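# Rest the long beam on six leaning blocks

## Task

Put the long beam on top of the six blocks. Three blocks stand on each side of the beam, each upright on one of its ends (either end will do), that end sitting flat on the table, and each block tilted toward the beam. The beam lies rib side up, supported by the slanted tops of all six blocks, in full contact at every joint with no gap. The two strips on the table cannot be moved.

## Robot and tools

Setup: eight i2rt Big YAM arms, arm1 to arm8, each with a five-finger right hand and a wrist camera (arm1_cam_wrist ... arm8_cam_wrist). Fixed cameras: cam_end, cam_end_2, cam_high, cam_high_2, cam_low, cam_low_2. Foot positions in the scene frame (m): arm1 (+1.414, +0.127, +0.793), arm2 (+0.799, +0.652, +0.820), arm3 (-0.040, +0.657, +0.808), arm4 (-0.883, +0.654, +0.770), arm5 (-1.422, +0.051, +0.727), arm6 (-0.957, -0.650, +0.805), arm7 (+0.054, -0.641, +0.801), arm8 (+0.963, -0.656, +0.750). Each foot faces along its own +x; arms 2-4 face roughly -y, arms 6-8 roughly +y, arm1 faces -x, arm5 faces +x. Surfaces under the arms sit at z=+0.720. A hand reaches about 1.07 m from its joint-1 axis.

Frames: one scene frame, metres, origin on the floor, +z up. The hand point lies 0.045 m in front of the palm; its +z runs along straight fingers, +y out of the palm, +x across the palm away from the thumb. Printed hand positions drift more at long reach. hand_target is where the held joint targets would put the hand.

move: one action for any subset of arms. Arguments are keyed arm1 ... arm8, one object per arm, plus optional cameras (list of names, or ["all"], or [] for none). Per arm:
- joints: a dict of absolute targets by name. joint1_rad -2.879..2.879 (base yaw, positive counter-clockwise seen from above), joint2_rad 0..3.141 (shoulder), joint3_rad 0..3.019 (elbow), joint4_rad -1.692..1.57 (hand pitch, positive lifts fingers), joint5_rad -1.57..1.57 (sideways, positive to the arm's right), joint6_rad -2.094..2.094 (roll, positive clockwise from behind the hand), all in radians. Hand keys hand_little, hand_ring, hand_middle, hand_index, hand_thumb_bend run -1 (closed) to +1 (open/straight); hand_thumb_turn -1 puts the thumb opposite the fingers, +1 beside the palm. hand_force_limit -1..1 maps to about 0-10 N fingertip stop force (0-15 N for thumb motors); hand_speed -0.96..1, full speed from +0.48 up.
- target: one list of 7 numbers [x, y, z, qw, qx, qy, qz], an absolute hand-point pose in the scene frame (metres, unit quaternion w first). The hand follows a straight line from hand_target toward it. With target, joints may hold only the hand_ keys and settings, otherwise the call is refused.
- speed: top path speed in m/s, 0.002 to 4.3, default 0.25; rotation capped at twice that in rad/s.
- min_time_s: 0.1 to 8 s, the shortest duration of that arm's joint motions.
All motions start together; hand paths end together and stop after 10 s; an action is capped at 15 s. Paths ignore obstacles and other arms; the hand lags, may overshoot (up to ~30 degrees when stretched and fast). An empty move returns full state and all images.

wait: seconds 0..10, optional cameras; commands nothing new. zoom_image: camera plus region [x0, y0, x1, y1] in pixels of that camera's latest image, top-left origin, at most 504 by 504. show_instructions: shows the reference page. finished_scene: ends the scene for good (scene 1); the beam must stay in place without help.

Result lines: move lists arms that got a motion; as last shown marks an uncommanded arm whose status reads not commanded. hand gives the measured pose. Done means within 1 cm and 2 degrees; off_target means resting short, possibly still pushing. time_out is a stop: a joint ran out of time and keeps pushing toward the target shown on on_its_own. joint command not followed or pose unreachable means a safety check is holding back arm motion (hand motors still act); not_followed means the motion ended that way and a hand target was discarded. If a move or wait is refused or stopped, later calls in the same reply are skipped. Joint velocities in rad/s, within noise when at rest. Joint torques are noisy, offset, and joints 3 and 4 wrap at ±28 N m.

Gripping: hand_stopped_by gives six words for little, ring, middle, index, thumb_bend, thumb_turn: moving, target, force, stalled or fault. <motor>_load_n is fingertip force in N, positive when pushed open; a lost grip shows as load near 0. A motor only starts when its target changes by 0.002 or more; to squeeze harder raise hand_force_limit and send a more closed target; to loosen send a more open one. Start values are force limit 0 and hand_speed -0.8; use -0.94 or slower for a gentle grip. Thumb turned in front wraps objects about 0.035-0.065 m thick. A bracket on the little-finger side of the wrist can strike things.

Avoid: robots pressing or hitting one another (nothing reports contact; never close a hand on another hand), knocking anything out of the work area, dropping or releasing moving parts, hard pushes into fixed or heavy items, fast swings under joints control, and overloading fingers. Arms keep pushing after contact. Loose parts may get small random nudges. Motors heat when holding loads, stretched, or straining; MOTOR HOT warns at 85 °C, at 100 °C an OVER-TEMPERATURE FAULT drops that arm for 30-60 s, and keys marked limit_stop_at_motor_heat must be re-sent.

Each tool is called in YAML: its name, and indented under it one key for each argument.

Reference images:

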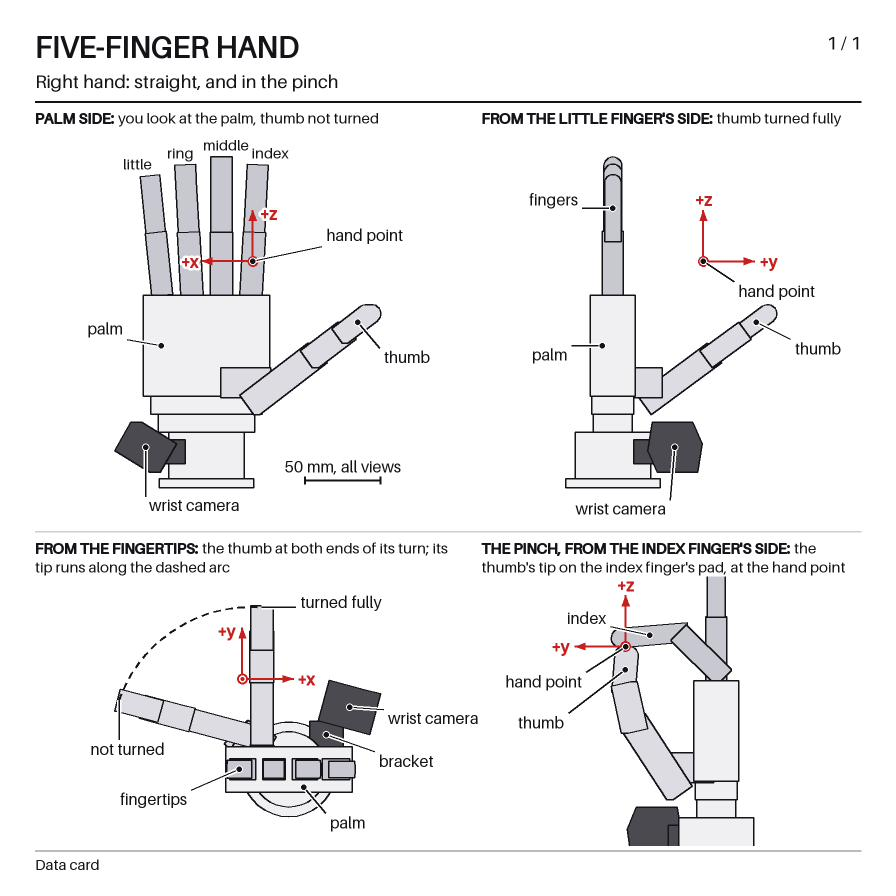

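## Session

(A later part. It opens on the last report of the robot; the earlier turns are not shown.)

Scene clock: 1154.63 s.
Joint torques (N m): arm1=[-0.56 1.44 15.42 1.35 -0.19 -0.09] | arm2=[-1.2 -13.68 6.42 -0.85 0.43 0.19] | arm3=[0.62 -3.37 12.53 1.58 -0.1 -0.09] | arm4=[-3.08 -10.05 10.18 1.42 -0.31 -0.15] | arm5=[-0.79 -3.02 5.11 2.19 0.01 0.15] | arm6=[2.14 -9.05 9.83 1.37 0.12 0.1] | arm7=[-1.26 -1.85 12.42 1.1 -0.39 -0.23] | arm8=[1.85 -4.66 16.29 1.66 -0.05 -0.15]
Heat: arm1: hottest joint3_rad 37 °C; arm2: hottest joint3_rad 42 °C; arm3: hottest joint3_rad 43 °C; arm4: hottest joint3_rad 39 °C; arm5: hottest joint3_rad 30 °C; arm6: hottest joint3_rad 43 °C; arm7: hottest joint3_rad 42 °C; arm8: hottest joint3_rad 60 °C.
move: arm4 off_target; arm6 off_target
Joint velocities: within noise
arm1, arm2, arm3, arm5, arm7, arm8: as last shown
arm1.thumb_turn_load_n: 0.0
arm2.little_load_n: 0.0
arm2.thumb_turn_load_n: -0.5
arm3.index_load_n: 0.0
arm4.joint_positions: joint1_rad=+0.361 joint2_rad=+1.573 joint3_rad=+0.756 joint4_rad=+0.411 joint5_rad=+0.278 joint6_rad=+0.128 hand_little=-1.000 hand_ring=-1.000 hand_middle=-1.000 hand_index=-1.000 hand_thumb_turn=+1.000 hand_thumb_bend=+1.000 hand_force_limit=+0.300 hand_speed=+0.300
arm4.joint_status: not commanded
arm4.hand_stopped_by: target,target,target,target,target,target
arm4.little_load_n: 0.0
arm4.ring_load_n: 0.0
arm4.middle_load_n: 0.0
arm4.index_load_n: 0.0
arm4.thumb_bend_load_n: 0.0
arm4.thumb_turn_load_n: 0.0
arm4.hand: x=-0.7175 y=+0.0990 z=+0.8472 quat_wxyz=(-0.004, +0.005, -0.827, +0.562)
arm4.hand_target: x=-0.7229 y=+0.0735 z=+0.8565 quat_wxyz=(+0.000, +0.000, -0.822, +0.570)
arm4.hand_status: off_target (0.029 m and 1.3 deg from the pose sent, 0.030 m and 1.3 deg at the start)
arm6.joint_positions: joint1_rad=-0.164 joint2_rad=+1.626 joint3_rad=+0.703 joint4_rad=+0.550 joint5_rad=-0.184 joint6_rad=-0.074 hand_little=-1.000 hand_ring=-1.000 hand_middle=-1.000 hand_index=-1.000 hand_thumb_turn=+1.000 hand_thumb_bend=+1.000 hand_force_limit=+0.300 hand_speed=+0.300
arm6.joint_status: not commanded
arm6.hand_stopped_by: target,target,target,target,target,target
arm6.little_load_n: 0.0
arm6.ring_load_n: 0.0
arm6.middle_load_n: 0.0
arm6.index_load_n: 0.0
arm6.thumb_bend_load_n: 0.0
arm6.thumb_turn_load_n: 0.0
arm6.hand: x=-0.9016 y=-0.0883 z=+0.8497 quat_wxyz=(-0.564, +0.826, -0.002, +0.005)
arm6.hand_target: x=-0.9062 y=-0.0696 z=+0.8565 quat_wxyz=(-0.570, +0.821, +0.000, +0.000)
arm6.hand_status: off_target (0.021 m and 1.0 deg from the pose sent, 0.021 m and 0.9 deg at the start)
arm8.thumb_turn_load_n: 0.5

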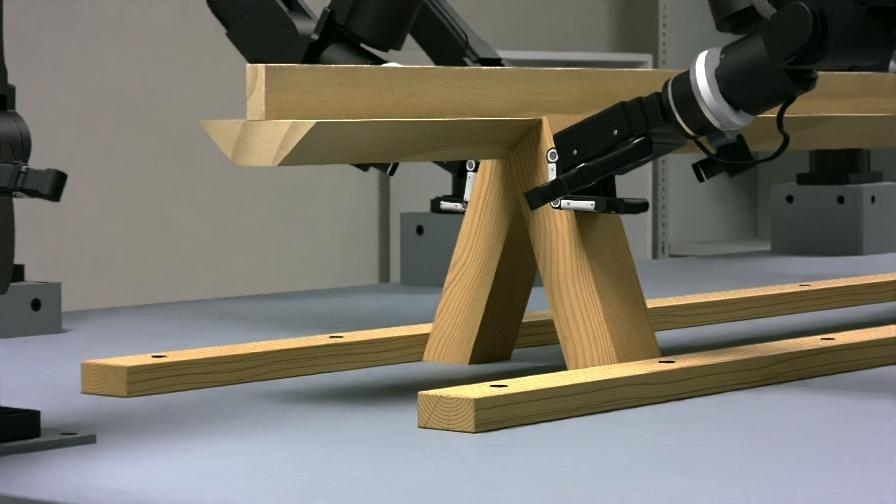

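zoom_image:
  camera: "cam_end"
  region: [600, 345, 670, 380]

zoom_image:
  camera: "cam_end"
  region: [195, 55, 355, 175]

zoom_image:
  camera: "cam_end"
  region: [550, 355, 590, 380]

Scaled by 7.200 from the camera's image (finer frame: 1280x720).

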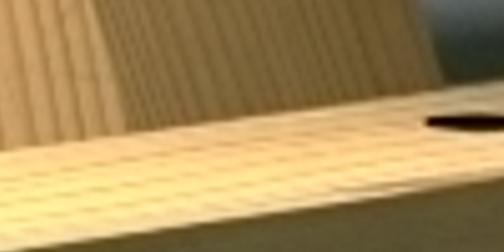

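Scaled by 3.150 from the camera's image (finer frame: 1280x720).

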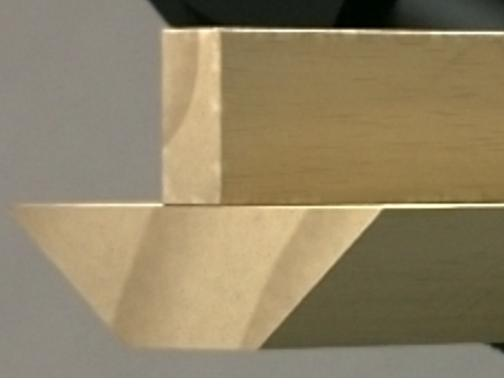

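Scaled by 12.600 from the camera's image (finer frame: 1280x720).

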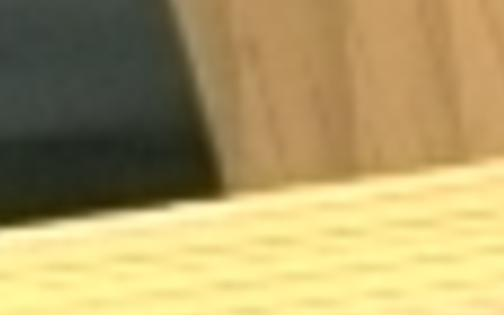

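zoom_image:
  camera: "cam_end"
  region: [600, 345, 640, 370]

zoom_image:
  camera: "cam_end"
  region: [415, 345, 455, 370]

zoom_image:
  camera: "cam_end"
  region: [450, 350, 490, 375]

Scaled by 12.600 from the camera's image (finer frame: 1280x720).

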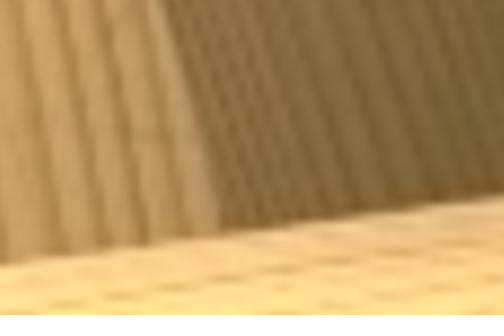

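Scaled by 12.600 from the camera's image (finer frame: 1280x720).

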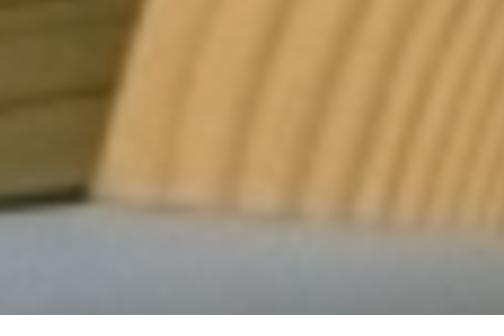

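Scaled by 12.600 from the camera's image (finer frame: 1280x720).

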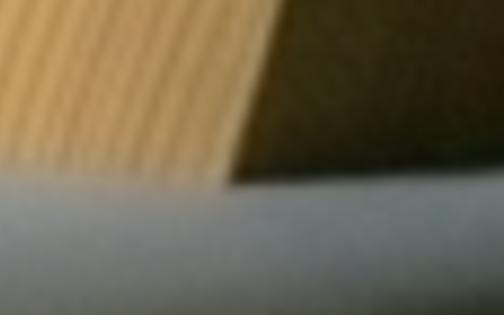

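move:
  cameras: ["arm2_cam_wrist", "cam_end_2", "arm8_cam_wrist"]

zoom_image:
  camera: "cam_end_2"
  region: [560, 100, 720, 230]

zoom_image:
  camera: "arm2_cam_wrist"
  region: [180, 150, 430, 400]

Scene clock: 1159.20 s.
Joint torques (N m): arm1=[-0.73 1.26 15.51 1.32 -0.17 -0.08] | arm2=[-0.97 -14.1 6.67 -0.76 0.4 0.22] | arm3=[0.62 -3.49 12.53 1.61 -0.11 -0.1] | arm4=[-2.96 -10.11 10.18 1.37 -0.32 -0.14] | arm5=[-0.73 -3.02 5.12 2.19 -0.02 0.18] | arm6=[2.08 -9.11 9.85 1.35 0.11 0.1] | arm7=[-1.08 -1.67 12.42 1.11 -0.4 -0.22] | arm8=[1.85 -4.6 16.29 1.68 -0.05 -0.15]
Heat: arm1: hottest joint3_rad 38 °C; arm2: hottest joint3_rad 42 °C; arm3: hottest joint3_rad 43 °C; arm4: hottest joint3_rad 39 °C; arm5: hottest joint3_rad 30 °C; arm6: hottest joint3_rad 42 °C; arm7: hottest joint3_rad 42 °C; arm8: hottest joint3_rad 60 °C.
Joint velocities: within noise
arm1.joint_positions: joint1_rad=-0.348 joint2_rad=+0.375 joint3_rad=+0.218 joint4_rad=+0.032 joint5_rad=-0.307 joint6_rad=-0.096 hand_little=-1.000 hand_ring=-1.000 hand_middle=-1.000 hand_index=-1.000 hand_thumb_turn=+1.000 hand_thumb_bend=+1.000 hand_force_limit=+0.000 hand_speed=+0.300
arm1.joint_status: not commanded
arm1.hand_stopped_by: target,target,target,target,target,target
arm1.little_load_n: 0.0
arm1.ring_load_n: 0.0
arm1.middle_load_n: 0.0
arm1.index_load_n: 0.0
arm1.thumb_bend_load_n: 0.0
arm1.thumb_turn_load_n: -0.5
arm1.hand: x=+1.0886 y=+0.1438 z=+0.9684 quat_wxyz=(+0.476, -0.516, -0.546, +0.458) (m; scene frame)
arm1.hand_target: x=+1.0817 y=+0.1496 z=+0.9998 quat_wxyz=(+0.494, -0.503, -0.539, +0.461) (m; scene frame)
arm1.hand_status: not commanded
arm2.joint_positions: joint1_rad=-0.486 joint2_rad=+2.326 joint3_rad=+1.509 joint4_rad=-1.688 joint5_rad=+1.585 joint6_rad=-2.103 hand_little=+0.850 hand_ring=+0.850 hand_middle=+0.850 hand_index=+0.850 hand_thumb_turn=-1.000 hand_thumb_bend=+0.950 hand_force_limit=+0.100 hand_speed=-0.800
arm2.joint_status: not commanded
arm2.hand_stopped_by: target,target,target,target,target,target
arm2.little_load_n: 0.0
arm2.ring_load_n: 0.0
arm2.middle_load_n: 0.0
arm2.index_load_n: 0.0
arm2.thumb_bend_load_n: 0.0
arm2.thumb_turn_load_n: 0.0
arm2.hand: x=+0.3660 y=+0.2045 z=+0.8965 quat_wxyz=(-0.116, +0.682, -0.192, -0.696) (m; scene frame)
arm2.hand_target: x=+0.3607 y=+0.2001 z=+0.9001 quat_wxyz=(-0.109, +0.678, -0.202, -0.698) (m; scene frame)
arm2.hand_status: not commanded
arm3.joint_positions: joint1_rad=+0.143 joint2_rad=+0.788 joint3_rad=+0.562 joint4_rad=+0.008 joint5_rad=-0.748 joint6_rad=-1.400 hand_little=+0.800 hand_ring=+0.800 hand_middle=+0.800 hand_index=+0.800 hand_thumb_turn=-1.000 hand_thumb_bend=+0.950 hand_force_limit=-0.200 hand_speed=-0.800
arm3.joint_status: not commanded
arm3.hand_stopped_by: target,target,target,target,target,target
arm3.little_load_n: 0.0
arm3.ring_load_n: 0.0
arm3.middle_load_n: 0.0
arm3.index_load_n: 0.0
arm3.thumb_bend_load_n: 0.0
arm3.thumb_turn_load_n: 0.0
arm3.hand: x=+0.0961 y=+0.2562 z=+1.0745 quat_wxyz=(+0.123, +0.664, -0.372, +0.637) (m; scene frame)
arm3.hand_target: x=+0.1020 y=+0.2512 z=+1.0999 quat_wxyz=(+0.133, +0.664, -0.355, +0.645) (m; scene frame)
arm3.hand_status: not commanded
arm4.joint_positions: joint1_rad=+0.361 joint2_rad=+1.573 joint3_rad=+0.756 joint4_rad=+0.411 joint5_rad=+0.278 joint6_rad=+0.128 hand_little=-1.000 hand_ring=-1.000 hand_middle=-1.000 hand_index=-1.000 hand_thumb_turn=+1.000 hand_thumb_bend=+1.000 hand_force_limit=+0.300 hand_speed=+0.300
arm4.joint_status: not commanded
arm4.hand_stopped_by: target,target,target,target,target,target
arm4.little_load_n: 0.0
arm4.ring_load_n: 0.0
arm4.middle_load_n: 0.0
arm4.index_load_n: 0.0
arm4.thumb_bend_load_n: 0.0
arm4.thumb_turn_load_n: 0.0
arm4.hand: x=-0.7175 y=+0.0990 z=+0.8472 quat_wxyz=(-0.004, +0.005, -0.827, +0.562) (m; scene frame)
arm4.hand_target: x=-0.7229 y=+0.0735 z=+0.8565 quat_wxyz=(+0.000, +0.000, -0.822, +0.570) (m; scene frame)
arm4.hand_status: off_target (0.029 m and 1.3 deg from the pose sent, 0.030 m and 1.3 deg at the start)
arm5.joint_positions: joint1_rad=-2.493 joint2_rad=+1.304 joint3_rad=+0.062 joint4_rad=+1.576 joint5_rad=-0.202 joint6_rad=-0.009 hand_little=-0.600 hand_ring=-0.600 hand_middle=-0.600 hand_index=-0.600 hand_thumb_turn=+1.000 hand_thumb_bend=+1.000 hand_force_limit=+0.000 hand_speed=-0.200
arm5.joint_status: not commanded
arm5.hand_stopped_by: target,target,target,target,target,target
arm5.little_load_n: 0.5
arm5.ring_load_n: 0.0
arm5.middle_load_n: 0.0
arm5.index_load_n: 0.0
arm5.thumb_bend_load_n: 0.0
arm5.thumb_turn_load_n: 0.0
arm5.hand: x=-1.6810 y=-0.2288 z=+0.9074 quat_wxyz=(+0.314, -0.181, -0.553, +0.750) (m; scene frame)
arm5.hand_target: x=-1.6842 y=-0.2288 z=+0.9159 quat_wxyz=(+0.317, -0.180, -0.543, +0.756) (m; scene frame)
arm5.hand_status: not commanded
arm6.joint_positions: joint1_rad=-0.164 joint2_rad=+1.626 joint3_rad=+0.703 joint4_rad=+0.550 joint5_rad=-0.184 joint6_rad=-0.074 hand_little=-1.000 hand_ring=-1.000 hand_middle=-1.000 hand_index=-1.000 hand_thumb_turn=+1.000 hand_thumb_bend=+1.000 hand_force_limit=+0.300 hand_speed=+0.300
arm6.joint_status: not commanded
arm6.hand_stopped_by: target,target,target,target,target,target
arm6.little_load_n: 0.0
arm6.ring_load_n: 0.0
arm6.middle_load_n: 0.0
arm6.index_load_n: 0.0
arm6.thumb_bend_load_n: 0.0
arm6.thumb_turn_load_n: 0.0
arm6.hand: x=-0.9016 y=-0.0883 z=+0.8497 quat_wxyz=(-0.564, +0.826, -0.002, +0.005) (m; scene frame)
arm6.hand_target: x=-0.9062 y=-0.0696 z=+0.8565 quat_wxyz=(-0.570, +0.821, +0.000, +0.000) (m; scene frame)
arm6.hand_status: off_target (0.021 m and 1.0 deg from the pose sent, 0.021 m and 0.9 deg at the start)
arm7.joint_positions: joint1_rad=-0.119 joint2_rad=+0.804 joint3_rad=+0.665 joint4_rad=-0.303 joint5_rad=-1.069 joint6_rad=-1.646 hand_little=+0.800 hand_ring=+0.800 hand_middle=+0.800 hand_index=+0.800 hand_thumb_turn=-1.000 hand_thumb_bend=+0.950 hand_force_limit=+0.000 hand_speed=-0.800
arm7.joint_status: not commanded
arm7.hand_stopped_by: target,target,target,target,target,target
arm7.little_load_n: 0.0
arm7.ring_load_n: 0.0
arm7.middle_load_n: 0.0
arm7.index_load_n: 0.0
arm7.thumb_bend_load_n: 0.0
arm7.thumb_turn_load_n: 0.5
arm7.hand: x=-0.0307 y=-0.2485 z=+1.0792 quat_wxyz=(-0.622, +0.347, +0.696, +0.090) (m; scene frame)
arm7.hand_target: x=-0.0243 y=-0.2407 z=+1.0999 quat_wxyz=(-0.624, +0.337, +0.696, +0.108) (m; scene frame)
arm7.hand_status: not commanded
arm8.joint_positions: joint1_rad=+0.496 joint2_rad=+0.935 joint3_rad=+0.868 joint4_rad=-0.173 joint5_rad=-0.430 joint6_rad=-1.476 hand_little=+0.850 hand_ring=+0.850 hand_middle=+0.850 hand_index=+0.850 hand_thumb_turn=-1.000 hand_thumb_bend=+0.950 hand_force_limit=+0.100 hand_speed=-0.800
arm8.joint_status: not commanded
arm8.hand_stopped_by: target,target,target,target,target,target
arm8.little_load_n: 0.0
arm8.ring_load_n: 0.0
arm8.middle_load_n: 0.0
arm8.index_load_n: 0.0
arm8.thumb_bend_load_n: 0.0
arm8.thumb_turn_load_n: 0.5
arm8.hand: x=+0.7131 y=-0.2312 z=+1.0972 quat_wxyz=(-0.610, +0.323, +0.710, +0.138) (m; scene frame)
arm8.hand_target: x=+0.7060 y=-0.2307 z=+1.1198 quat_wxyz=(-0.620, +0.315, +0.705, +0.140) (m; scene frame)
arm8.hand_status: not commanded
pictures: arm2_cam_wrist, arm8_cam_wrist, cam_end_2
camera_calibration:
arm2_cam_wrist: T_world_to_cam=[[-0.45431, -0.87867, -0.14678, 0.48049], [0.43523, -0.36269, 0.82403, -0.82675], [-0.77729, 0.31049, 0.54719, -0.15757]] pos_world=[0.45564, 0.17126, 0.83802]
arm8_cam_wrist: T_world_to_cam=[[0.58607, 0.80991, 0.02385, -0.25224], [0.54415, -0.3716, -0.7522, 0.3582], [-0.60035, 0.45382, -0.6585, 1.37358]] pos_world=[0.77755, -0.28596, 1.17996]

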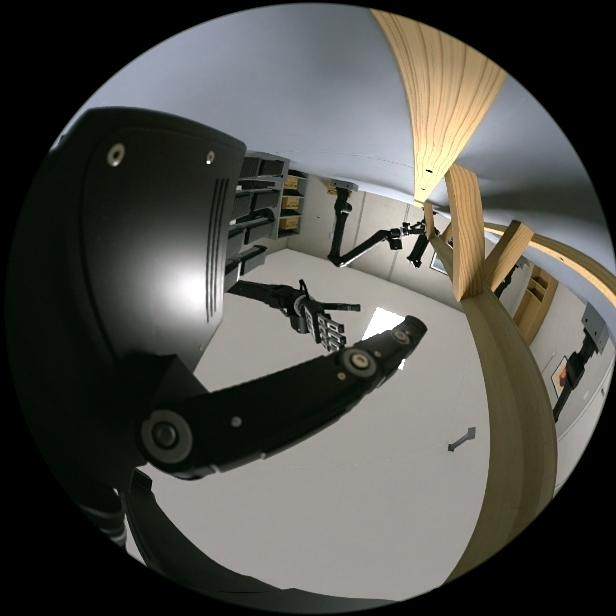

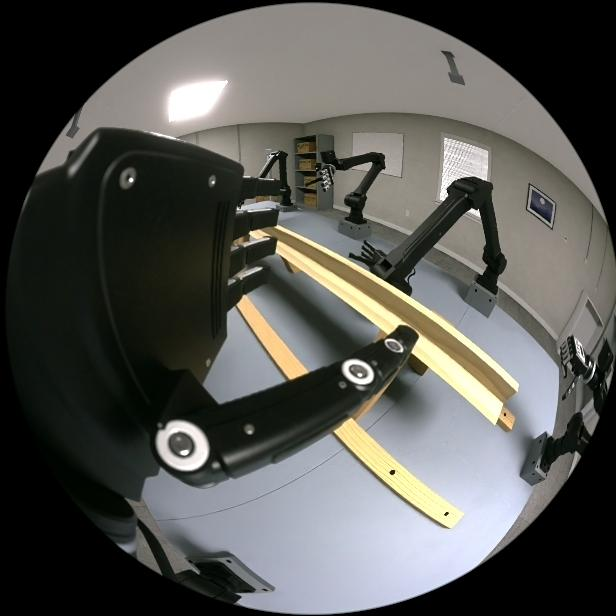

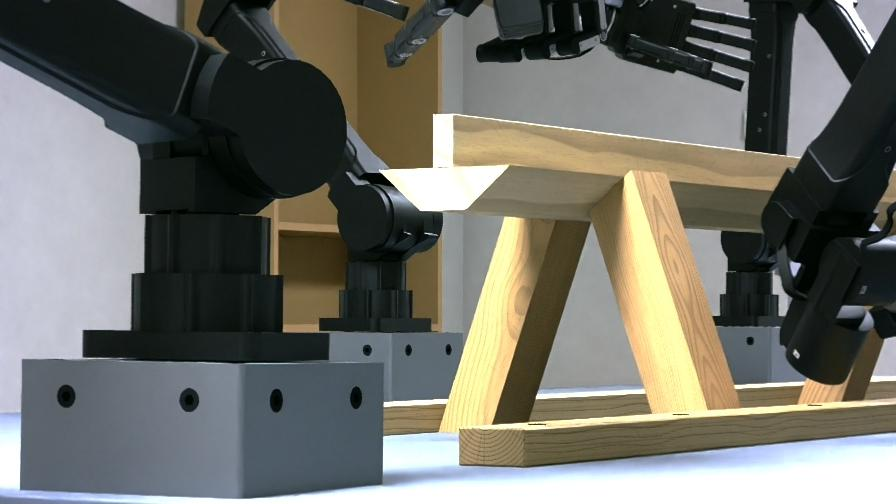

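Scaled by 3.150 from the camera's image (finer frame: 1280x720).

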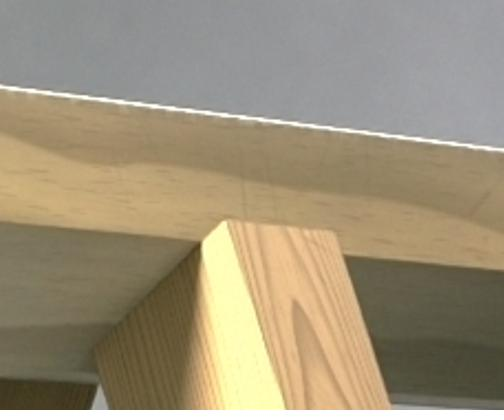

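Scaled by 2.016 from the camera's image (finer frame: 880x880).

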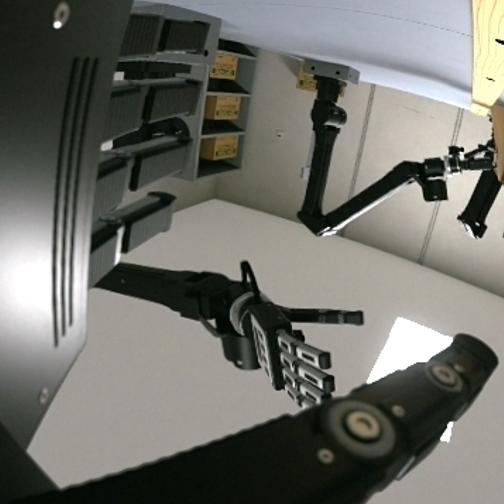

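zoom_image:
  camera: "arm2_cam_wrist"
  region: [430, 260, 530, 330]

zoom_image:
  camera: "arm2_cam_wrist"
  region: [400, 150, 540, 320]

zoom_image:
  camera: "cam_end_2"
  region: [580, 160, 680, 220]

zoom_image:
  camera: "cam_end_2"
  region: [480, 190, 620, 250]

Scaled by 5.040 from the camera's image (finer frame: 880x880).

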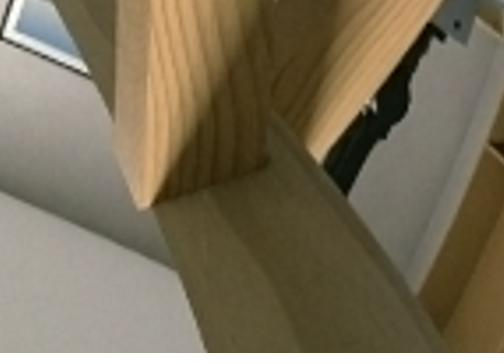

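Scaled by 2.965 from the camera's image (finer frame: 880x880).

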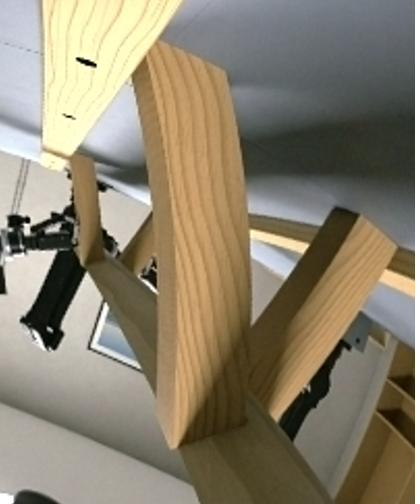

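Scaled by 5.040 from the camera's image (finer frame: 1280x720).

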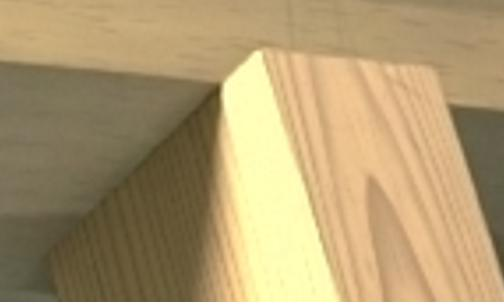

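Scaled by 3.600 from the camera's image (finer frame: 1280x720).

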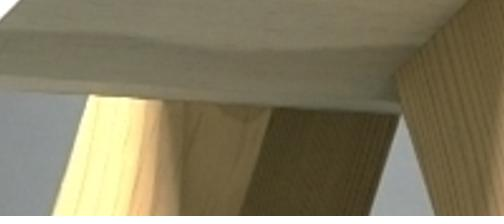

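move:
  cameras: ["cam_end"]

zoom_image:
  camera: "cam_end"
  region: [75, 375, 135, 405]

zoom_image:
  camera: "cam_end"
  region: [410, 410, 480, 445]

zoom_image:
  camera: "cam_end"
  region: [420, 350, 470, 375]

Scene clock: 1162.87 s.
Joint torques (N m): arm1=[-0.67 1.14 15.43 1.26 -0.17 -0.08] | arm2=[-1.08 -14.21 6.46 -0.68 0.39 0.21] | arm3=[0.67 -3.37 12.53 1.57 -0.1 -0.1] | arm4=[-3.08 -9.93 10.15 1.32 -0.32 -0.12] | arm5=[-0.79 -2.78 5.08 2.26 0 0.17] | arm6=[2.08 -9 9.85 1.33 0.12 0.11] | arm7=[-1.32 -1.73 12.44 1.1 -0.39 -0.21] | arm8=[1.79 -4.6 16.29 1.68 -0.05 -0.15]
Heat: arm1: hottest joint3_rad 38 °C; arm2: hottest joint3_rad 42 °C; arm3: hottest joint3_rad 43 °C; arm4: hottest joint3_rad 40 °C; arm5: hottest joint3_rad 30 °C; arm6: hottest joint3_rad 41 °C; arm7: hottest joint3_rad 42 °C; arm8: hottest joint3_rad 60 °C.
Joint velocities: within noise
arm1.joint_positions: joint1_rad=-0.348 joint2_rad=+0.375 joint3_rad=+0.218 joint4_rad=+0.032 joint5_rad=-0.307 joint6_rad=-0.096 hand_little=-1.000 hand_ring=-1.000 hand_middle=-1.000 hand_index=-1.000 hand_thumb_turn=+1.000 hand_thumb_bend=+1.000 hand_force_limit=+0.000 hand_speed=+0.300
arm1.joint_status: not commanded
arm1.hand_stopped_by: target,target,target,target,target,target
arm1.little_load_n: 0.5
arm1.ring_load_n: 0.0
arm1.middle_load_n: 0.0
arm1.index_load_n: 0.0
arm1.thumb_bend_load_n: 0.0
arm1.thumb_turn_load_n: 0.0
arm1.hand: x=+1.0886 y=+0.1438 z=+0.9684 quat_wxyz=(+0.476, -0.516, -0.546, +0.458) (m; scene frame)
arm1.hand_target: x=+1.0817 y=+0.1496 z=+0.9998 quat_wxyz=(+0.494, -0.503, -0.539, +0.461) (m; scene frame)
arm1.hand_status: not commanded
arm2.joint_positions: joint1_rad=-0.486 joint2_rad=+2.326 joint3_rad=+1.509 joint4_rad=-1.688 joint5_rad=+1.585 joint6_rad=-2.103 hand_little=+0.850 hand_ring=+0.850 hand_middle=+0.850 hand_index=+0.850 hand_thumb_turn=-1.000 hand_thumb_bend=+0.950 hand_force_limit=+0.100 hand_speed=-0.800
arm2.joint_status: not commanded
arm2.hand_stopped_by: target,target,target,target,target,target
arm2.little_load_n: 0.0
arm2.ring_load_n: 0.0
arm2.middle_load_n: 0.0
arm2.index_load_n: 0.0
arm2.thumb_bend_load_n: 0.0
arm2.thumb_turn_load_n: -0.5
arm2.hand: x=+0.3660 y=+0.2045 z=+0.8965 quat_wxyz=(-0.116, +0.682, -0.192, -0.696) (m; scene frame)
arm2.hand_target: x=+0.3607 y=+0.2001 z=+0.9001 quat_wxyz=(-0.109, +0.678, -0.202, -0.698) (m; scene frame)
arm2.hand_status: not commanded
arm3.joint_positions: joint1_rad=+0.143 joint2_rad=+0.788 joint3_rad=+0.562 joint4_rad=+0.008 joint5_rad=-0.748 joint6_rad=-1.400 hand_little=+0.800 hand_ring=+0.800 hand_middle=+0.800 hand_index=+0.800 hand_thumb_turn=-1.000 hand_thumb_bend=+0.950 hand_force_limit=-0.200 hand_speed=-0.800
arm3.joint_status: not commanded
arm3.hand_stopped_by: target,target,target,target,target,target
arm3.little_load_n: -0.5
arm3.ring_load_n: 0.0
arm3.middle_load_n: 0.0
arm3.index_load_n: 0.0
arm3.thumb_bend_load_n: 0.0
arm3.thumb_turn_load_n: 0.0
arm3.hand: x=+0.0961 y=+0.2562 z=+1.0745 quat_wxyz=(+0.123, +0.664, -0.372, +0.637) (m; scene frame)
arm3.hand_target: x=+0.1020 y=+0.2512 z=+1.0999 quat_wxyz=(+0.133, +0.664, -0.355, +0.645) (m; scene frame)
arm3.hand_status: not commanded
arm4.joint_positions: joint1_rad=+0.361 joint2_rad=+1.573 joint3_rad=+0.756 joint4_rad=+0.411 joint5_rad=+0.278 joint6_rad=+0.128 hand_little=-1.000 hand_ring=-1.000 hand_middle=-1.000 hand_index=-1.000 hand_thumb_turn=+1.000 hand_thumb_bend=+1.000 hand_force_limit=+0.300 hand_speed=+0.300
arm4.joint_status: not commanded
arm4.hand_stopped_by: target,target,target,target,target,target
arm4.little_load_n: 0.0
arm4.ring_load_n: 0.0
arm4.middle_load_n: 0.0
arm4.index_load_n: 0.0
arm4.thumb_bend_load_n: 0.0
arm4.thumb_turn_load_n: 0.0
arm4.hand: x=-0.7175 y=+0.0990 z=+0.8472 quat_wxyz=(-0.004, +0.005, -0.827, +0.562) (m; scene frame)
arm4.hand_target: x=-0.7229 y=+0.0735 z=+0.8565 quat_wxyz=(+0.000, +0.000, -0.822, +0.570) (m; scene frame)
arm4.hand_status: off_target (0.029 m and 1.3 deg from the pose sent, 0.030 m and 1.3 deg at the start)
arm5.joint_positions: joint1_rad=-2.493 joint2_rad=+1.304 joint3_rad=+0.062 joint4_rad=+1.576 joint5_rad=-0.202 joint6_rad=-0.009 hand_little=-0.600 hand_ring=-0.600 hand_middle=-0.600 hand_index=-0.600 hand_thumb_turn=+1.000 hand_thumb_bend=+1.000 hand_force_limit=+0.000 hand_speed=-0.200
arm5.joint_status: not commanded
arm5.hand_stopped_by: target,target,target,target,target,target
arm5.little_load_n: 0.0
arm5.ring_load_n: 0.0
arm5.middle_load_n: 0.0
arm5.index_load_n: 0.0
arm5.thumb_bend_load_n: 0.0
arm5.thumb_turn_load_n: 0.0
arm5.hand: x=-1.6810 y=-0.2288 z=+0.9074 quat_wxyz=(+0.314, -0.181, -0.553, +0.750) (m; scene frame)
arm5.hand_target: x=-1.6842 y=-0.2288 z=+0.9159 quat_wxyz=(+0.317, -0.180, -0.543, +0.756) (m; scene frame)
arm5.hand_status: not commanded
arm6.joint_positions: joint1_rad=-0.164 joint2_rad=+1.626 joint3_rad=+0.703 joint4_rad=+0.550 joint5_rad=-0.184 joint6_rad=-0.074 hand_little=-1.000 hand_ring=-1.000 hand_middle=-1.000 hand_index=-1.000 hand_thumb_turn=+1.000 hand_thumb_bend=+1.000 hand_force_limit=+0.300 hand_speed=+0.300
arm6.joint_status: not commanded
arm6.hand_stopped_by: target,target,target,target,target,target
arm6.little_load_n: 0.0
arm6.ring_load_n: 0.0
arm6.middle_load_n: 0.0
arm6.index_load_n: 0.5
arm6.thumb_bend_load_n: 0.0
arm6.thumb_turn_load_n: -0.5
arm6.hand: x=-0.9016 y=-0.0883 z=+0.8497 quat_wxyz=(-0.564, +0.826, -0.002, +0.005) (m; scene frame)
arm6.hand_target: x=-0.9062 y=-0.0696 z=+0.8565 quat_wxyz=(-0.570, +0.821, +0.000, +0.000) (m; scene frame)
arm6.hand_status: off_target (0.021 m and 1.0 deg from the pose sent, 0.021 m and 0.9 deg at the start)
arm7.joint_positions: joint1_rad=-0.119 joint2_rad=+0.804 joint3_rad=+0.665 joint4_rad=-0.303 joint5_rad=-1.069 joint6_rad=-1.646 hand_little=+0.800 hand_ring=+0.800 hand_middle=+0.800 hand_index=+0.800 hand_thumb_turn=-1.000 hand_thumb_bend=+0.950 hand_force_limit=+0.000 hand_speed=-0.800
arm7.joint_status: not commanded
arm7.hand_stopped_by: target,target,target,target,target,target
arm7.little_load_n: -0.5
arm7.ring_load_n: 0.0
arm7.middle_load_n: 0.0
arm7.index_load_n: 0.0
arm7.thumb_bend_load_n: 0.0
arm7.thumb_turn_load_n: 0.5
arm7.hand: x=-0.0307 y=-0.2485 z=+1.0792 quat_wxyz=(-0.622, +0.347, +0.696, +0.090) (m; scene frame)
arm7.hand_target: x=-0.0243 y=-0.2407 z=+1.0999 quat_wxyz=(-0.624, +0.337, +0.696, +0.108) (m; scene frame)
arm7.hand_status: not commanded
arm8.joint_positions: joint1_rad=+0.496 joint2_rad=+0.935 joint3_rad=+0.868 joint4_rad=-0.173 joint5_rad=-0.430 joint6_rad=-1.476 hand_little=+0.850 hand_ring=+0.850 hand_middle=+0.850 hand_index=+0.850 hand_thumb_turn=-1.000 hand_thumb_bend=+0.950 hand_force_limit=+0.100 hand_speed=-0.800
arm8.joint_status: not commanded
arm8.hand_stopped_by: target,target,target,target,target,target
arm8.little_load_n: 0.0
arm8.ring_load_n: 0.0
arm8.middle_load_n: 0.0
arm8.index_load_n: 0.0
arm8.thumb_bend_load_n: 0.0
arm8.thumb_turn_load_n: 0.0
arm8.hand: x=+0.7131 y=-0.2312 z=+1.0972 quat_wxyz=(-0.610, +0.323, +0.710, +0.138) (m; scene frame)
arm8.hand_target: x=+0.7060 y=-0.2307 z=+1.1198 quat_wxyz=(-0.620, +0.315, +0.705, +0.140) (m; scene frame)
arm8.hand_status: not commanded
pictures: cam_end

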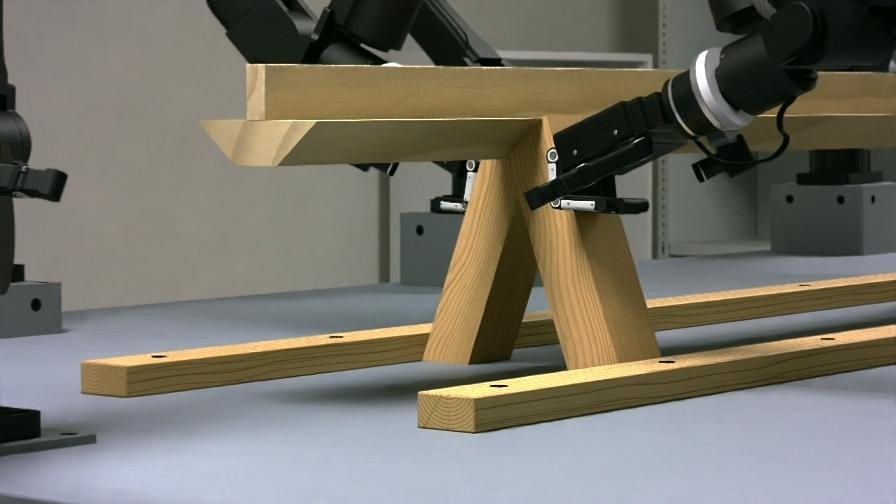

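Scaled by 8.400 from the camera's image (finer frame: 1280x720).

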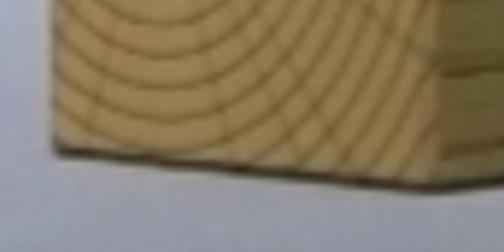

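Scaled by 7.200 from the camera's image (finer frame: 1280x720).

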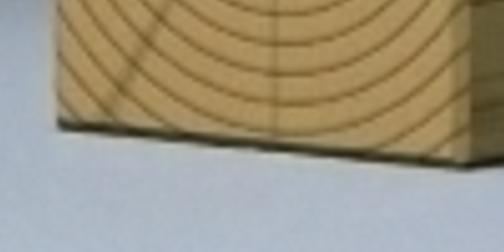

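Scaled by 10.080 from the camera's image (finer frame: 1280x720).

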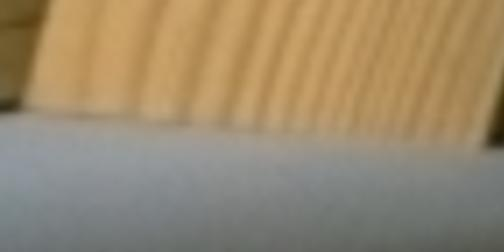

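move:
  arm4: {"target": [-0.722, 0.0855, 0.856, 0, 0, 0.8216, -0.57], "speed": 0.01}
  arm6: {"target": [-0.906, -0.0825, 0.856, 0.57, -0.8216, 0, 0], "speed": 0.01}

move:
  arm4: {"target": [-0.722, 0.125, 0.855, 0, 0, 0.8216, -0.57], "speed": 0.03}
  arm6: {"target": [-0.906, -0.125, 0.855, 0.57, -0.8216, 0, 0], "speed": 0.03}
  cameras: ["cam_end"]

zoom_image:
  camera: "cam_end"
  region: [440, 105, 600, 225]

zoom_image:
  camera: "cam_end"
  region: [465, 150, 505, 175]

zoom_image:
  camera: "cam_end"
  region: [530, 105, 570, 130]

zoom_image:
  camera: "cam_end"
  region: [600, 345, 640, 370]

zoom_image:
  camera: "cam_end"
  region: [420, 350, 470, 375]

Scene clock: 1166.23 s.
Joint torques (N m): arm1=[-0.5 1.26 15.46 1.26 -0.16 -0.07] | arm2=[-1.08 -14.33 6.57 -0.85 0.44 0.19] | arm3=[0.67 -3.49 12.55 1.57 -0.1 -0.1] | arm4=[-2.2 -12.04 7.88 1.59 0.07 -0.11] | arm5=[-0.91 -3.14 5.11 2.25 -0.01 0.16] | arm6=[1.67 -10.93 7.19 1.74 -0.14 0.08] | arm7=[-1.08 -1.67 12.46 1.11 -0.4 -0.21] | arm8=[1.79 -4.66 16.29 1.68 -0.05 -0.15]
Heat: arm1: hottest joint3_rad 39 °C; arm2: hottest joint3_rad 42 °C; arm3: hottest joint3_rad 43 °C; arm4: hottest joint3_rad 40 °C; arm5: hottest joint3_rad 30 °C; arm6: hottest joint3_rad 41 °C; arm7: hottest joint3_rad 42 °C; arm8: hottest joint3_rad 60 °C.
move: arm4 off_target; arm6 done
Joint velocities: within noise
arm1, arm2, arm3, arm5, arm7, arm8: as last shown
arm1.little_load_n: 0.0
arm1.thumb_turn_load_n: -0.5
arm3.little_load_n: 0.0
arm4.joint_positions: joint1_rad=+0.361 joint2_rad=+1.573 joint3_rad=+0.756 joint4_rad=+0.411 joint5_rad=+0.279 joint6_rad=+0.128 hand_little=-1.000 hand_ring=-1.000 hand_middle=-1.000 hand_index=-1.000 hand_thumb_turn=+1.000 hand_thumb_bend=+1.000 hand_force_limit=+0.300 hand_speed=+0.300
arm4.joint_status: not commanded
arm4.hand_stopped_by: target,target,target,target,target,target
arm4.little_load_n: 0.5
arm4.ring_load_n: 0.0
arm4.middle_load_n: 0.0
arm4.index_load_n: 0.0
arm4.thumb_bend_load_n: 0.0
arm4.thumb_turn_load_n: -0.5
arm4.hand: x=-0.7176 y=+0.0990 z=+0.8472 quat_wxyz=(-0.003, +0.005, -0.827, +0.562)
arm4.hand_target: x=-0.7222 y=+0.0860 z=+0.8561 quat_wxyz=(+0.000, +0.000, -0.822, +0.570)
arm4.hand_status: off_target (0.017 m and 1.3 deg from the pose sent, 0.017 m and 1.3 deg at the start)
arm6.joint_positions: joint1_rad=-0.164 joint2_rad=+1.626 joint3_rad=+0.703 joint4_rad=+0.550 joint5_rad=-0.184 joint6_rad=-0.074 hand_little=-1.000 hand_ring=-1.000 hand_middle=-1.000 hand_index=-1.000 hand_thumb_turn=+1.000 hand_thumb_bend=+1.000 hand_force_limit=+0.300 hand_speed=+0.300
arm6.joint_status: not commanded
arm6.hand_stopped_by: target,target,target,target,target,target
arm6.little_load_n: 0.0
arm6.ring_load_n: 0.0
arm6.middle_load_n: 0.5
arm6.index_load_n: 0.0
arm6.thumb_bend_load_n: 0.0
arm6.thumb_turn_load_n: -0.5
arm6.hand: x=-0.9016 y=-0.0883 z=+0.8497 quat_wxyz=(-0.564, +0.826, -0.002, +0.005)
arm6.hand_target: x=-0.9060 y=-0.0826 z=+0.8560 quat_wxyz=(-0.570, +0.822, +0.000, +0.000)
arm6.hand_status: done (0.010 m and 1.0 deg from the pose sent, 0.010 m and 1.0 deg at the start)
arm7.thumb_turn_load_n: 0.0
arm8.thumb_turn_load_n: 0.5
pictures: none

Scene clock: 1168.13 s.
Joint torques (N m): arm1=[-0.79 1.32 15.5 1.31 -0.17 -0.1] | arm2=[-0.97 -13.8 6.54 -0.8 0.37 0.19] | arm3=[0.56 -3.37 12.53 1.57 -0.1 -0.1] | arm4=[-0.03 -13.04 5.55 2.21 0.21 0.03] | arm5=[-0.62 -3.14 5.08 2.21 0 0.16] | arm6=[0.21 -10.58 6.15 2.32 -0.13 0] | arm7=[-1.14 -1.73 12.44 1.07 -0.41 -0.21] | arm8=[1.85 -4.6 16.29 1.68 -0.05 -0.15]
Heat: arm1: hottest joint3_rad 39 °C; arm2: hottest joint3_rad 42 °C; arm3: hottest joint3_rad 43 °C; arm4: hottest joint3_rad 40 °C; arm5: hottest joint3_rad 30 °C; arm6: hottest joint3_rad 41 °C; arm7: hottest joint3_rad 42 °C; arm8: hottest joint3_rad 60 °C.
move: arm4 off_target; arm6 off_target
Joint velocities: within noise
arm1, arm2, arm3, arm5, arm7, arm8: as last shown
arm1.little_load_n: 0.5
arm2.ring_load_n: 0.5
arm2.thumb_turn_load_n: 0.0
arm3.index_load_n: -0.5
arm3.thumb_turn_load_n: 0.5
arm4.joint_positions: joint1_rad=+0.361 joint2_rad=+1.514 joint3_rad=+0.688 joint4_rad=+0.411 joint5_rad=+0.303 joint6_rad=+0.128 hand_little=-1.000 hand_ring=-1.000 hand_middle=-1.000 hand_index=-1.000 hand_thumb_turn=+1.000 hand_thumb_bend=+1.000 hand_force_limit=+0.300 hand_speed=+0.300
arm4.joint_status: not commanded
arm4.hand_stopped_by: target,target,target,target,target,target
arm4.little_load_n: 0.0
arm4.ring_load_n: 0.5
arm4.middle_load_n: 0.0
arm4.index_load_n: 0.0
arm4.thumb_bend_load_n: 0.0
arm4.thumb_turn_load_n: 0.0
arm4.hand: x=-0.7305 y=+0.1229 z=+0.8464 quat_wxyz=(+0.008, -0.001, -0.828, +0.560)
arm4.hand_target: x=-0.7221 y=+0.1250 z=+0.8549 quat_wxyz=(+0.000, +0.000, -0.822, +0.570)
arm4.hand_status: off_target (0.012 m and 1.7 deg from the pose sent, 0.028 m and 1.3 deg at the start)
arm5.thumb_turn_load_n: -0.5
arm6.joint_positions: joint1_rad=-0.168 joint2_rad=+1.555 joint3_rad=+0.599 joint4_rad=+0.563 joint5_rad=-0.205 joint6_rad=-0.074 hand_little=-1.000 hand_ring=-1.000 hand_middle=-1.000 hand_index=-1.000 hand_thumb_turn=+1.000 hand_thumb_bend=+1.000 hand_force_limit=+0.300 hand_speed=+0.300
arm6.joint_status: not commanded
arm6.hand_stopped_by: target,target,target,target,target,target
arm6.little_load_n: 0.0
arm6.ring_load_n: 0.0
arm6.middle_load_n: 0.0
arm6.index_load_n: 0.0
arm6.thumb_bend_load_n: 0.0
arm6.thumb_turn_load_n: 0.0
arm6.hand: x=-0.9120 y=-0.1283 z=+0.8441 quat_wxyz=(-0.557, +0.830, +0.001, -0.005)
arm6.hand_target: x=-0.9061 y=-0.1250 z=+0.8550 quat_wxyz=(-0.570, +0.822, +0.000, +0.000)
arm6.hand_status: off_target (0.013 m and 1.9 deg from the pose sent, 0.037 m and 1.0 deg at the start)
arm7.little_load_n: 0.0
arm8.thumb_turn_load_n: 0.0

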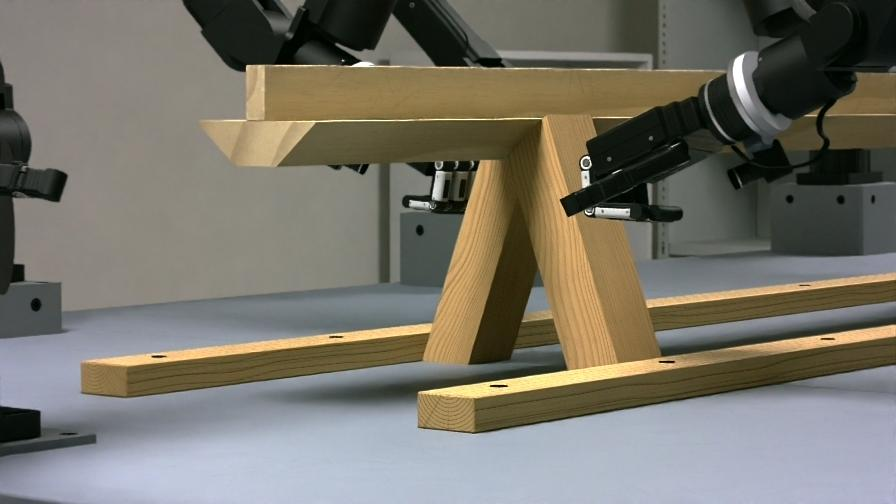

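Scaled by 3.150 from the camera's image (finer frame: 1280x720).

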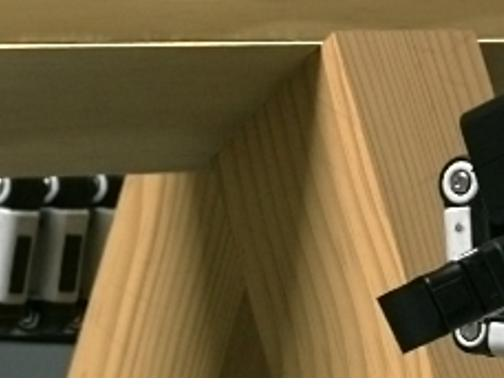

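Scaled by 12.600 from the camera's image (finer frame: 1280x720).

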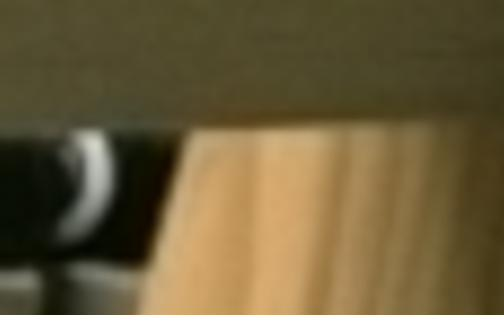

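Scaled by 12.600 from the camera's image (finer frame: 1280x720).

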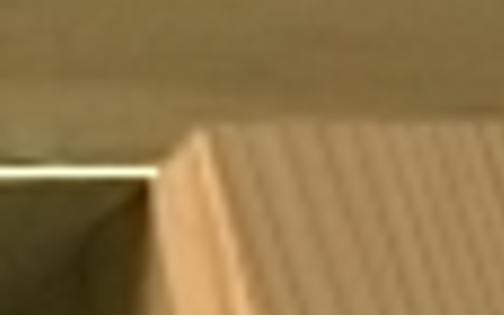

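Scaled by 12.600 from the camera's image (finer frame: 1280x720).

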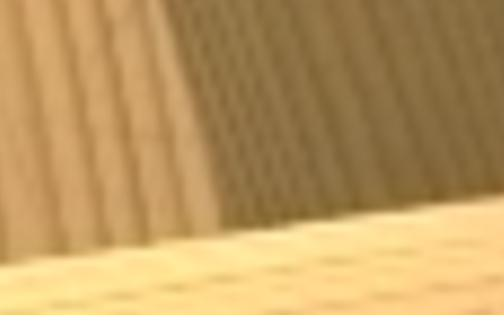

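Scaled by 10.080 from the camera's image (finer frame: 1280x720).

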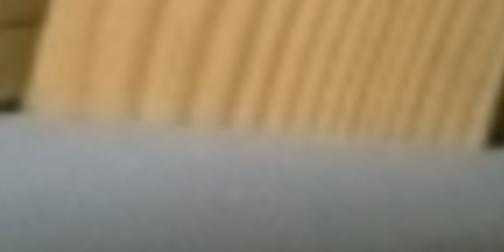

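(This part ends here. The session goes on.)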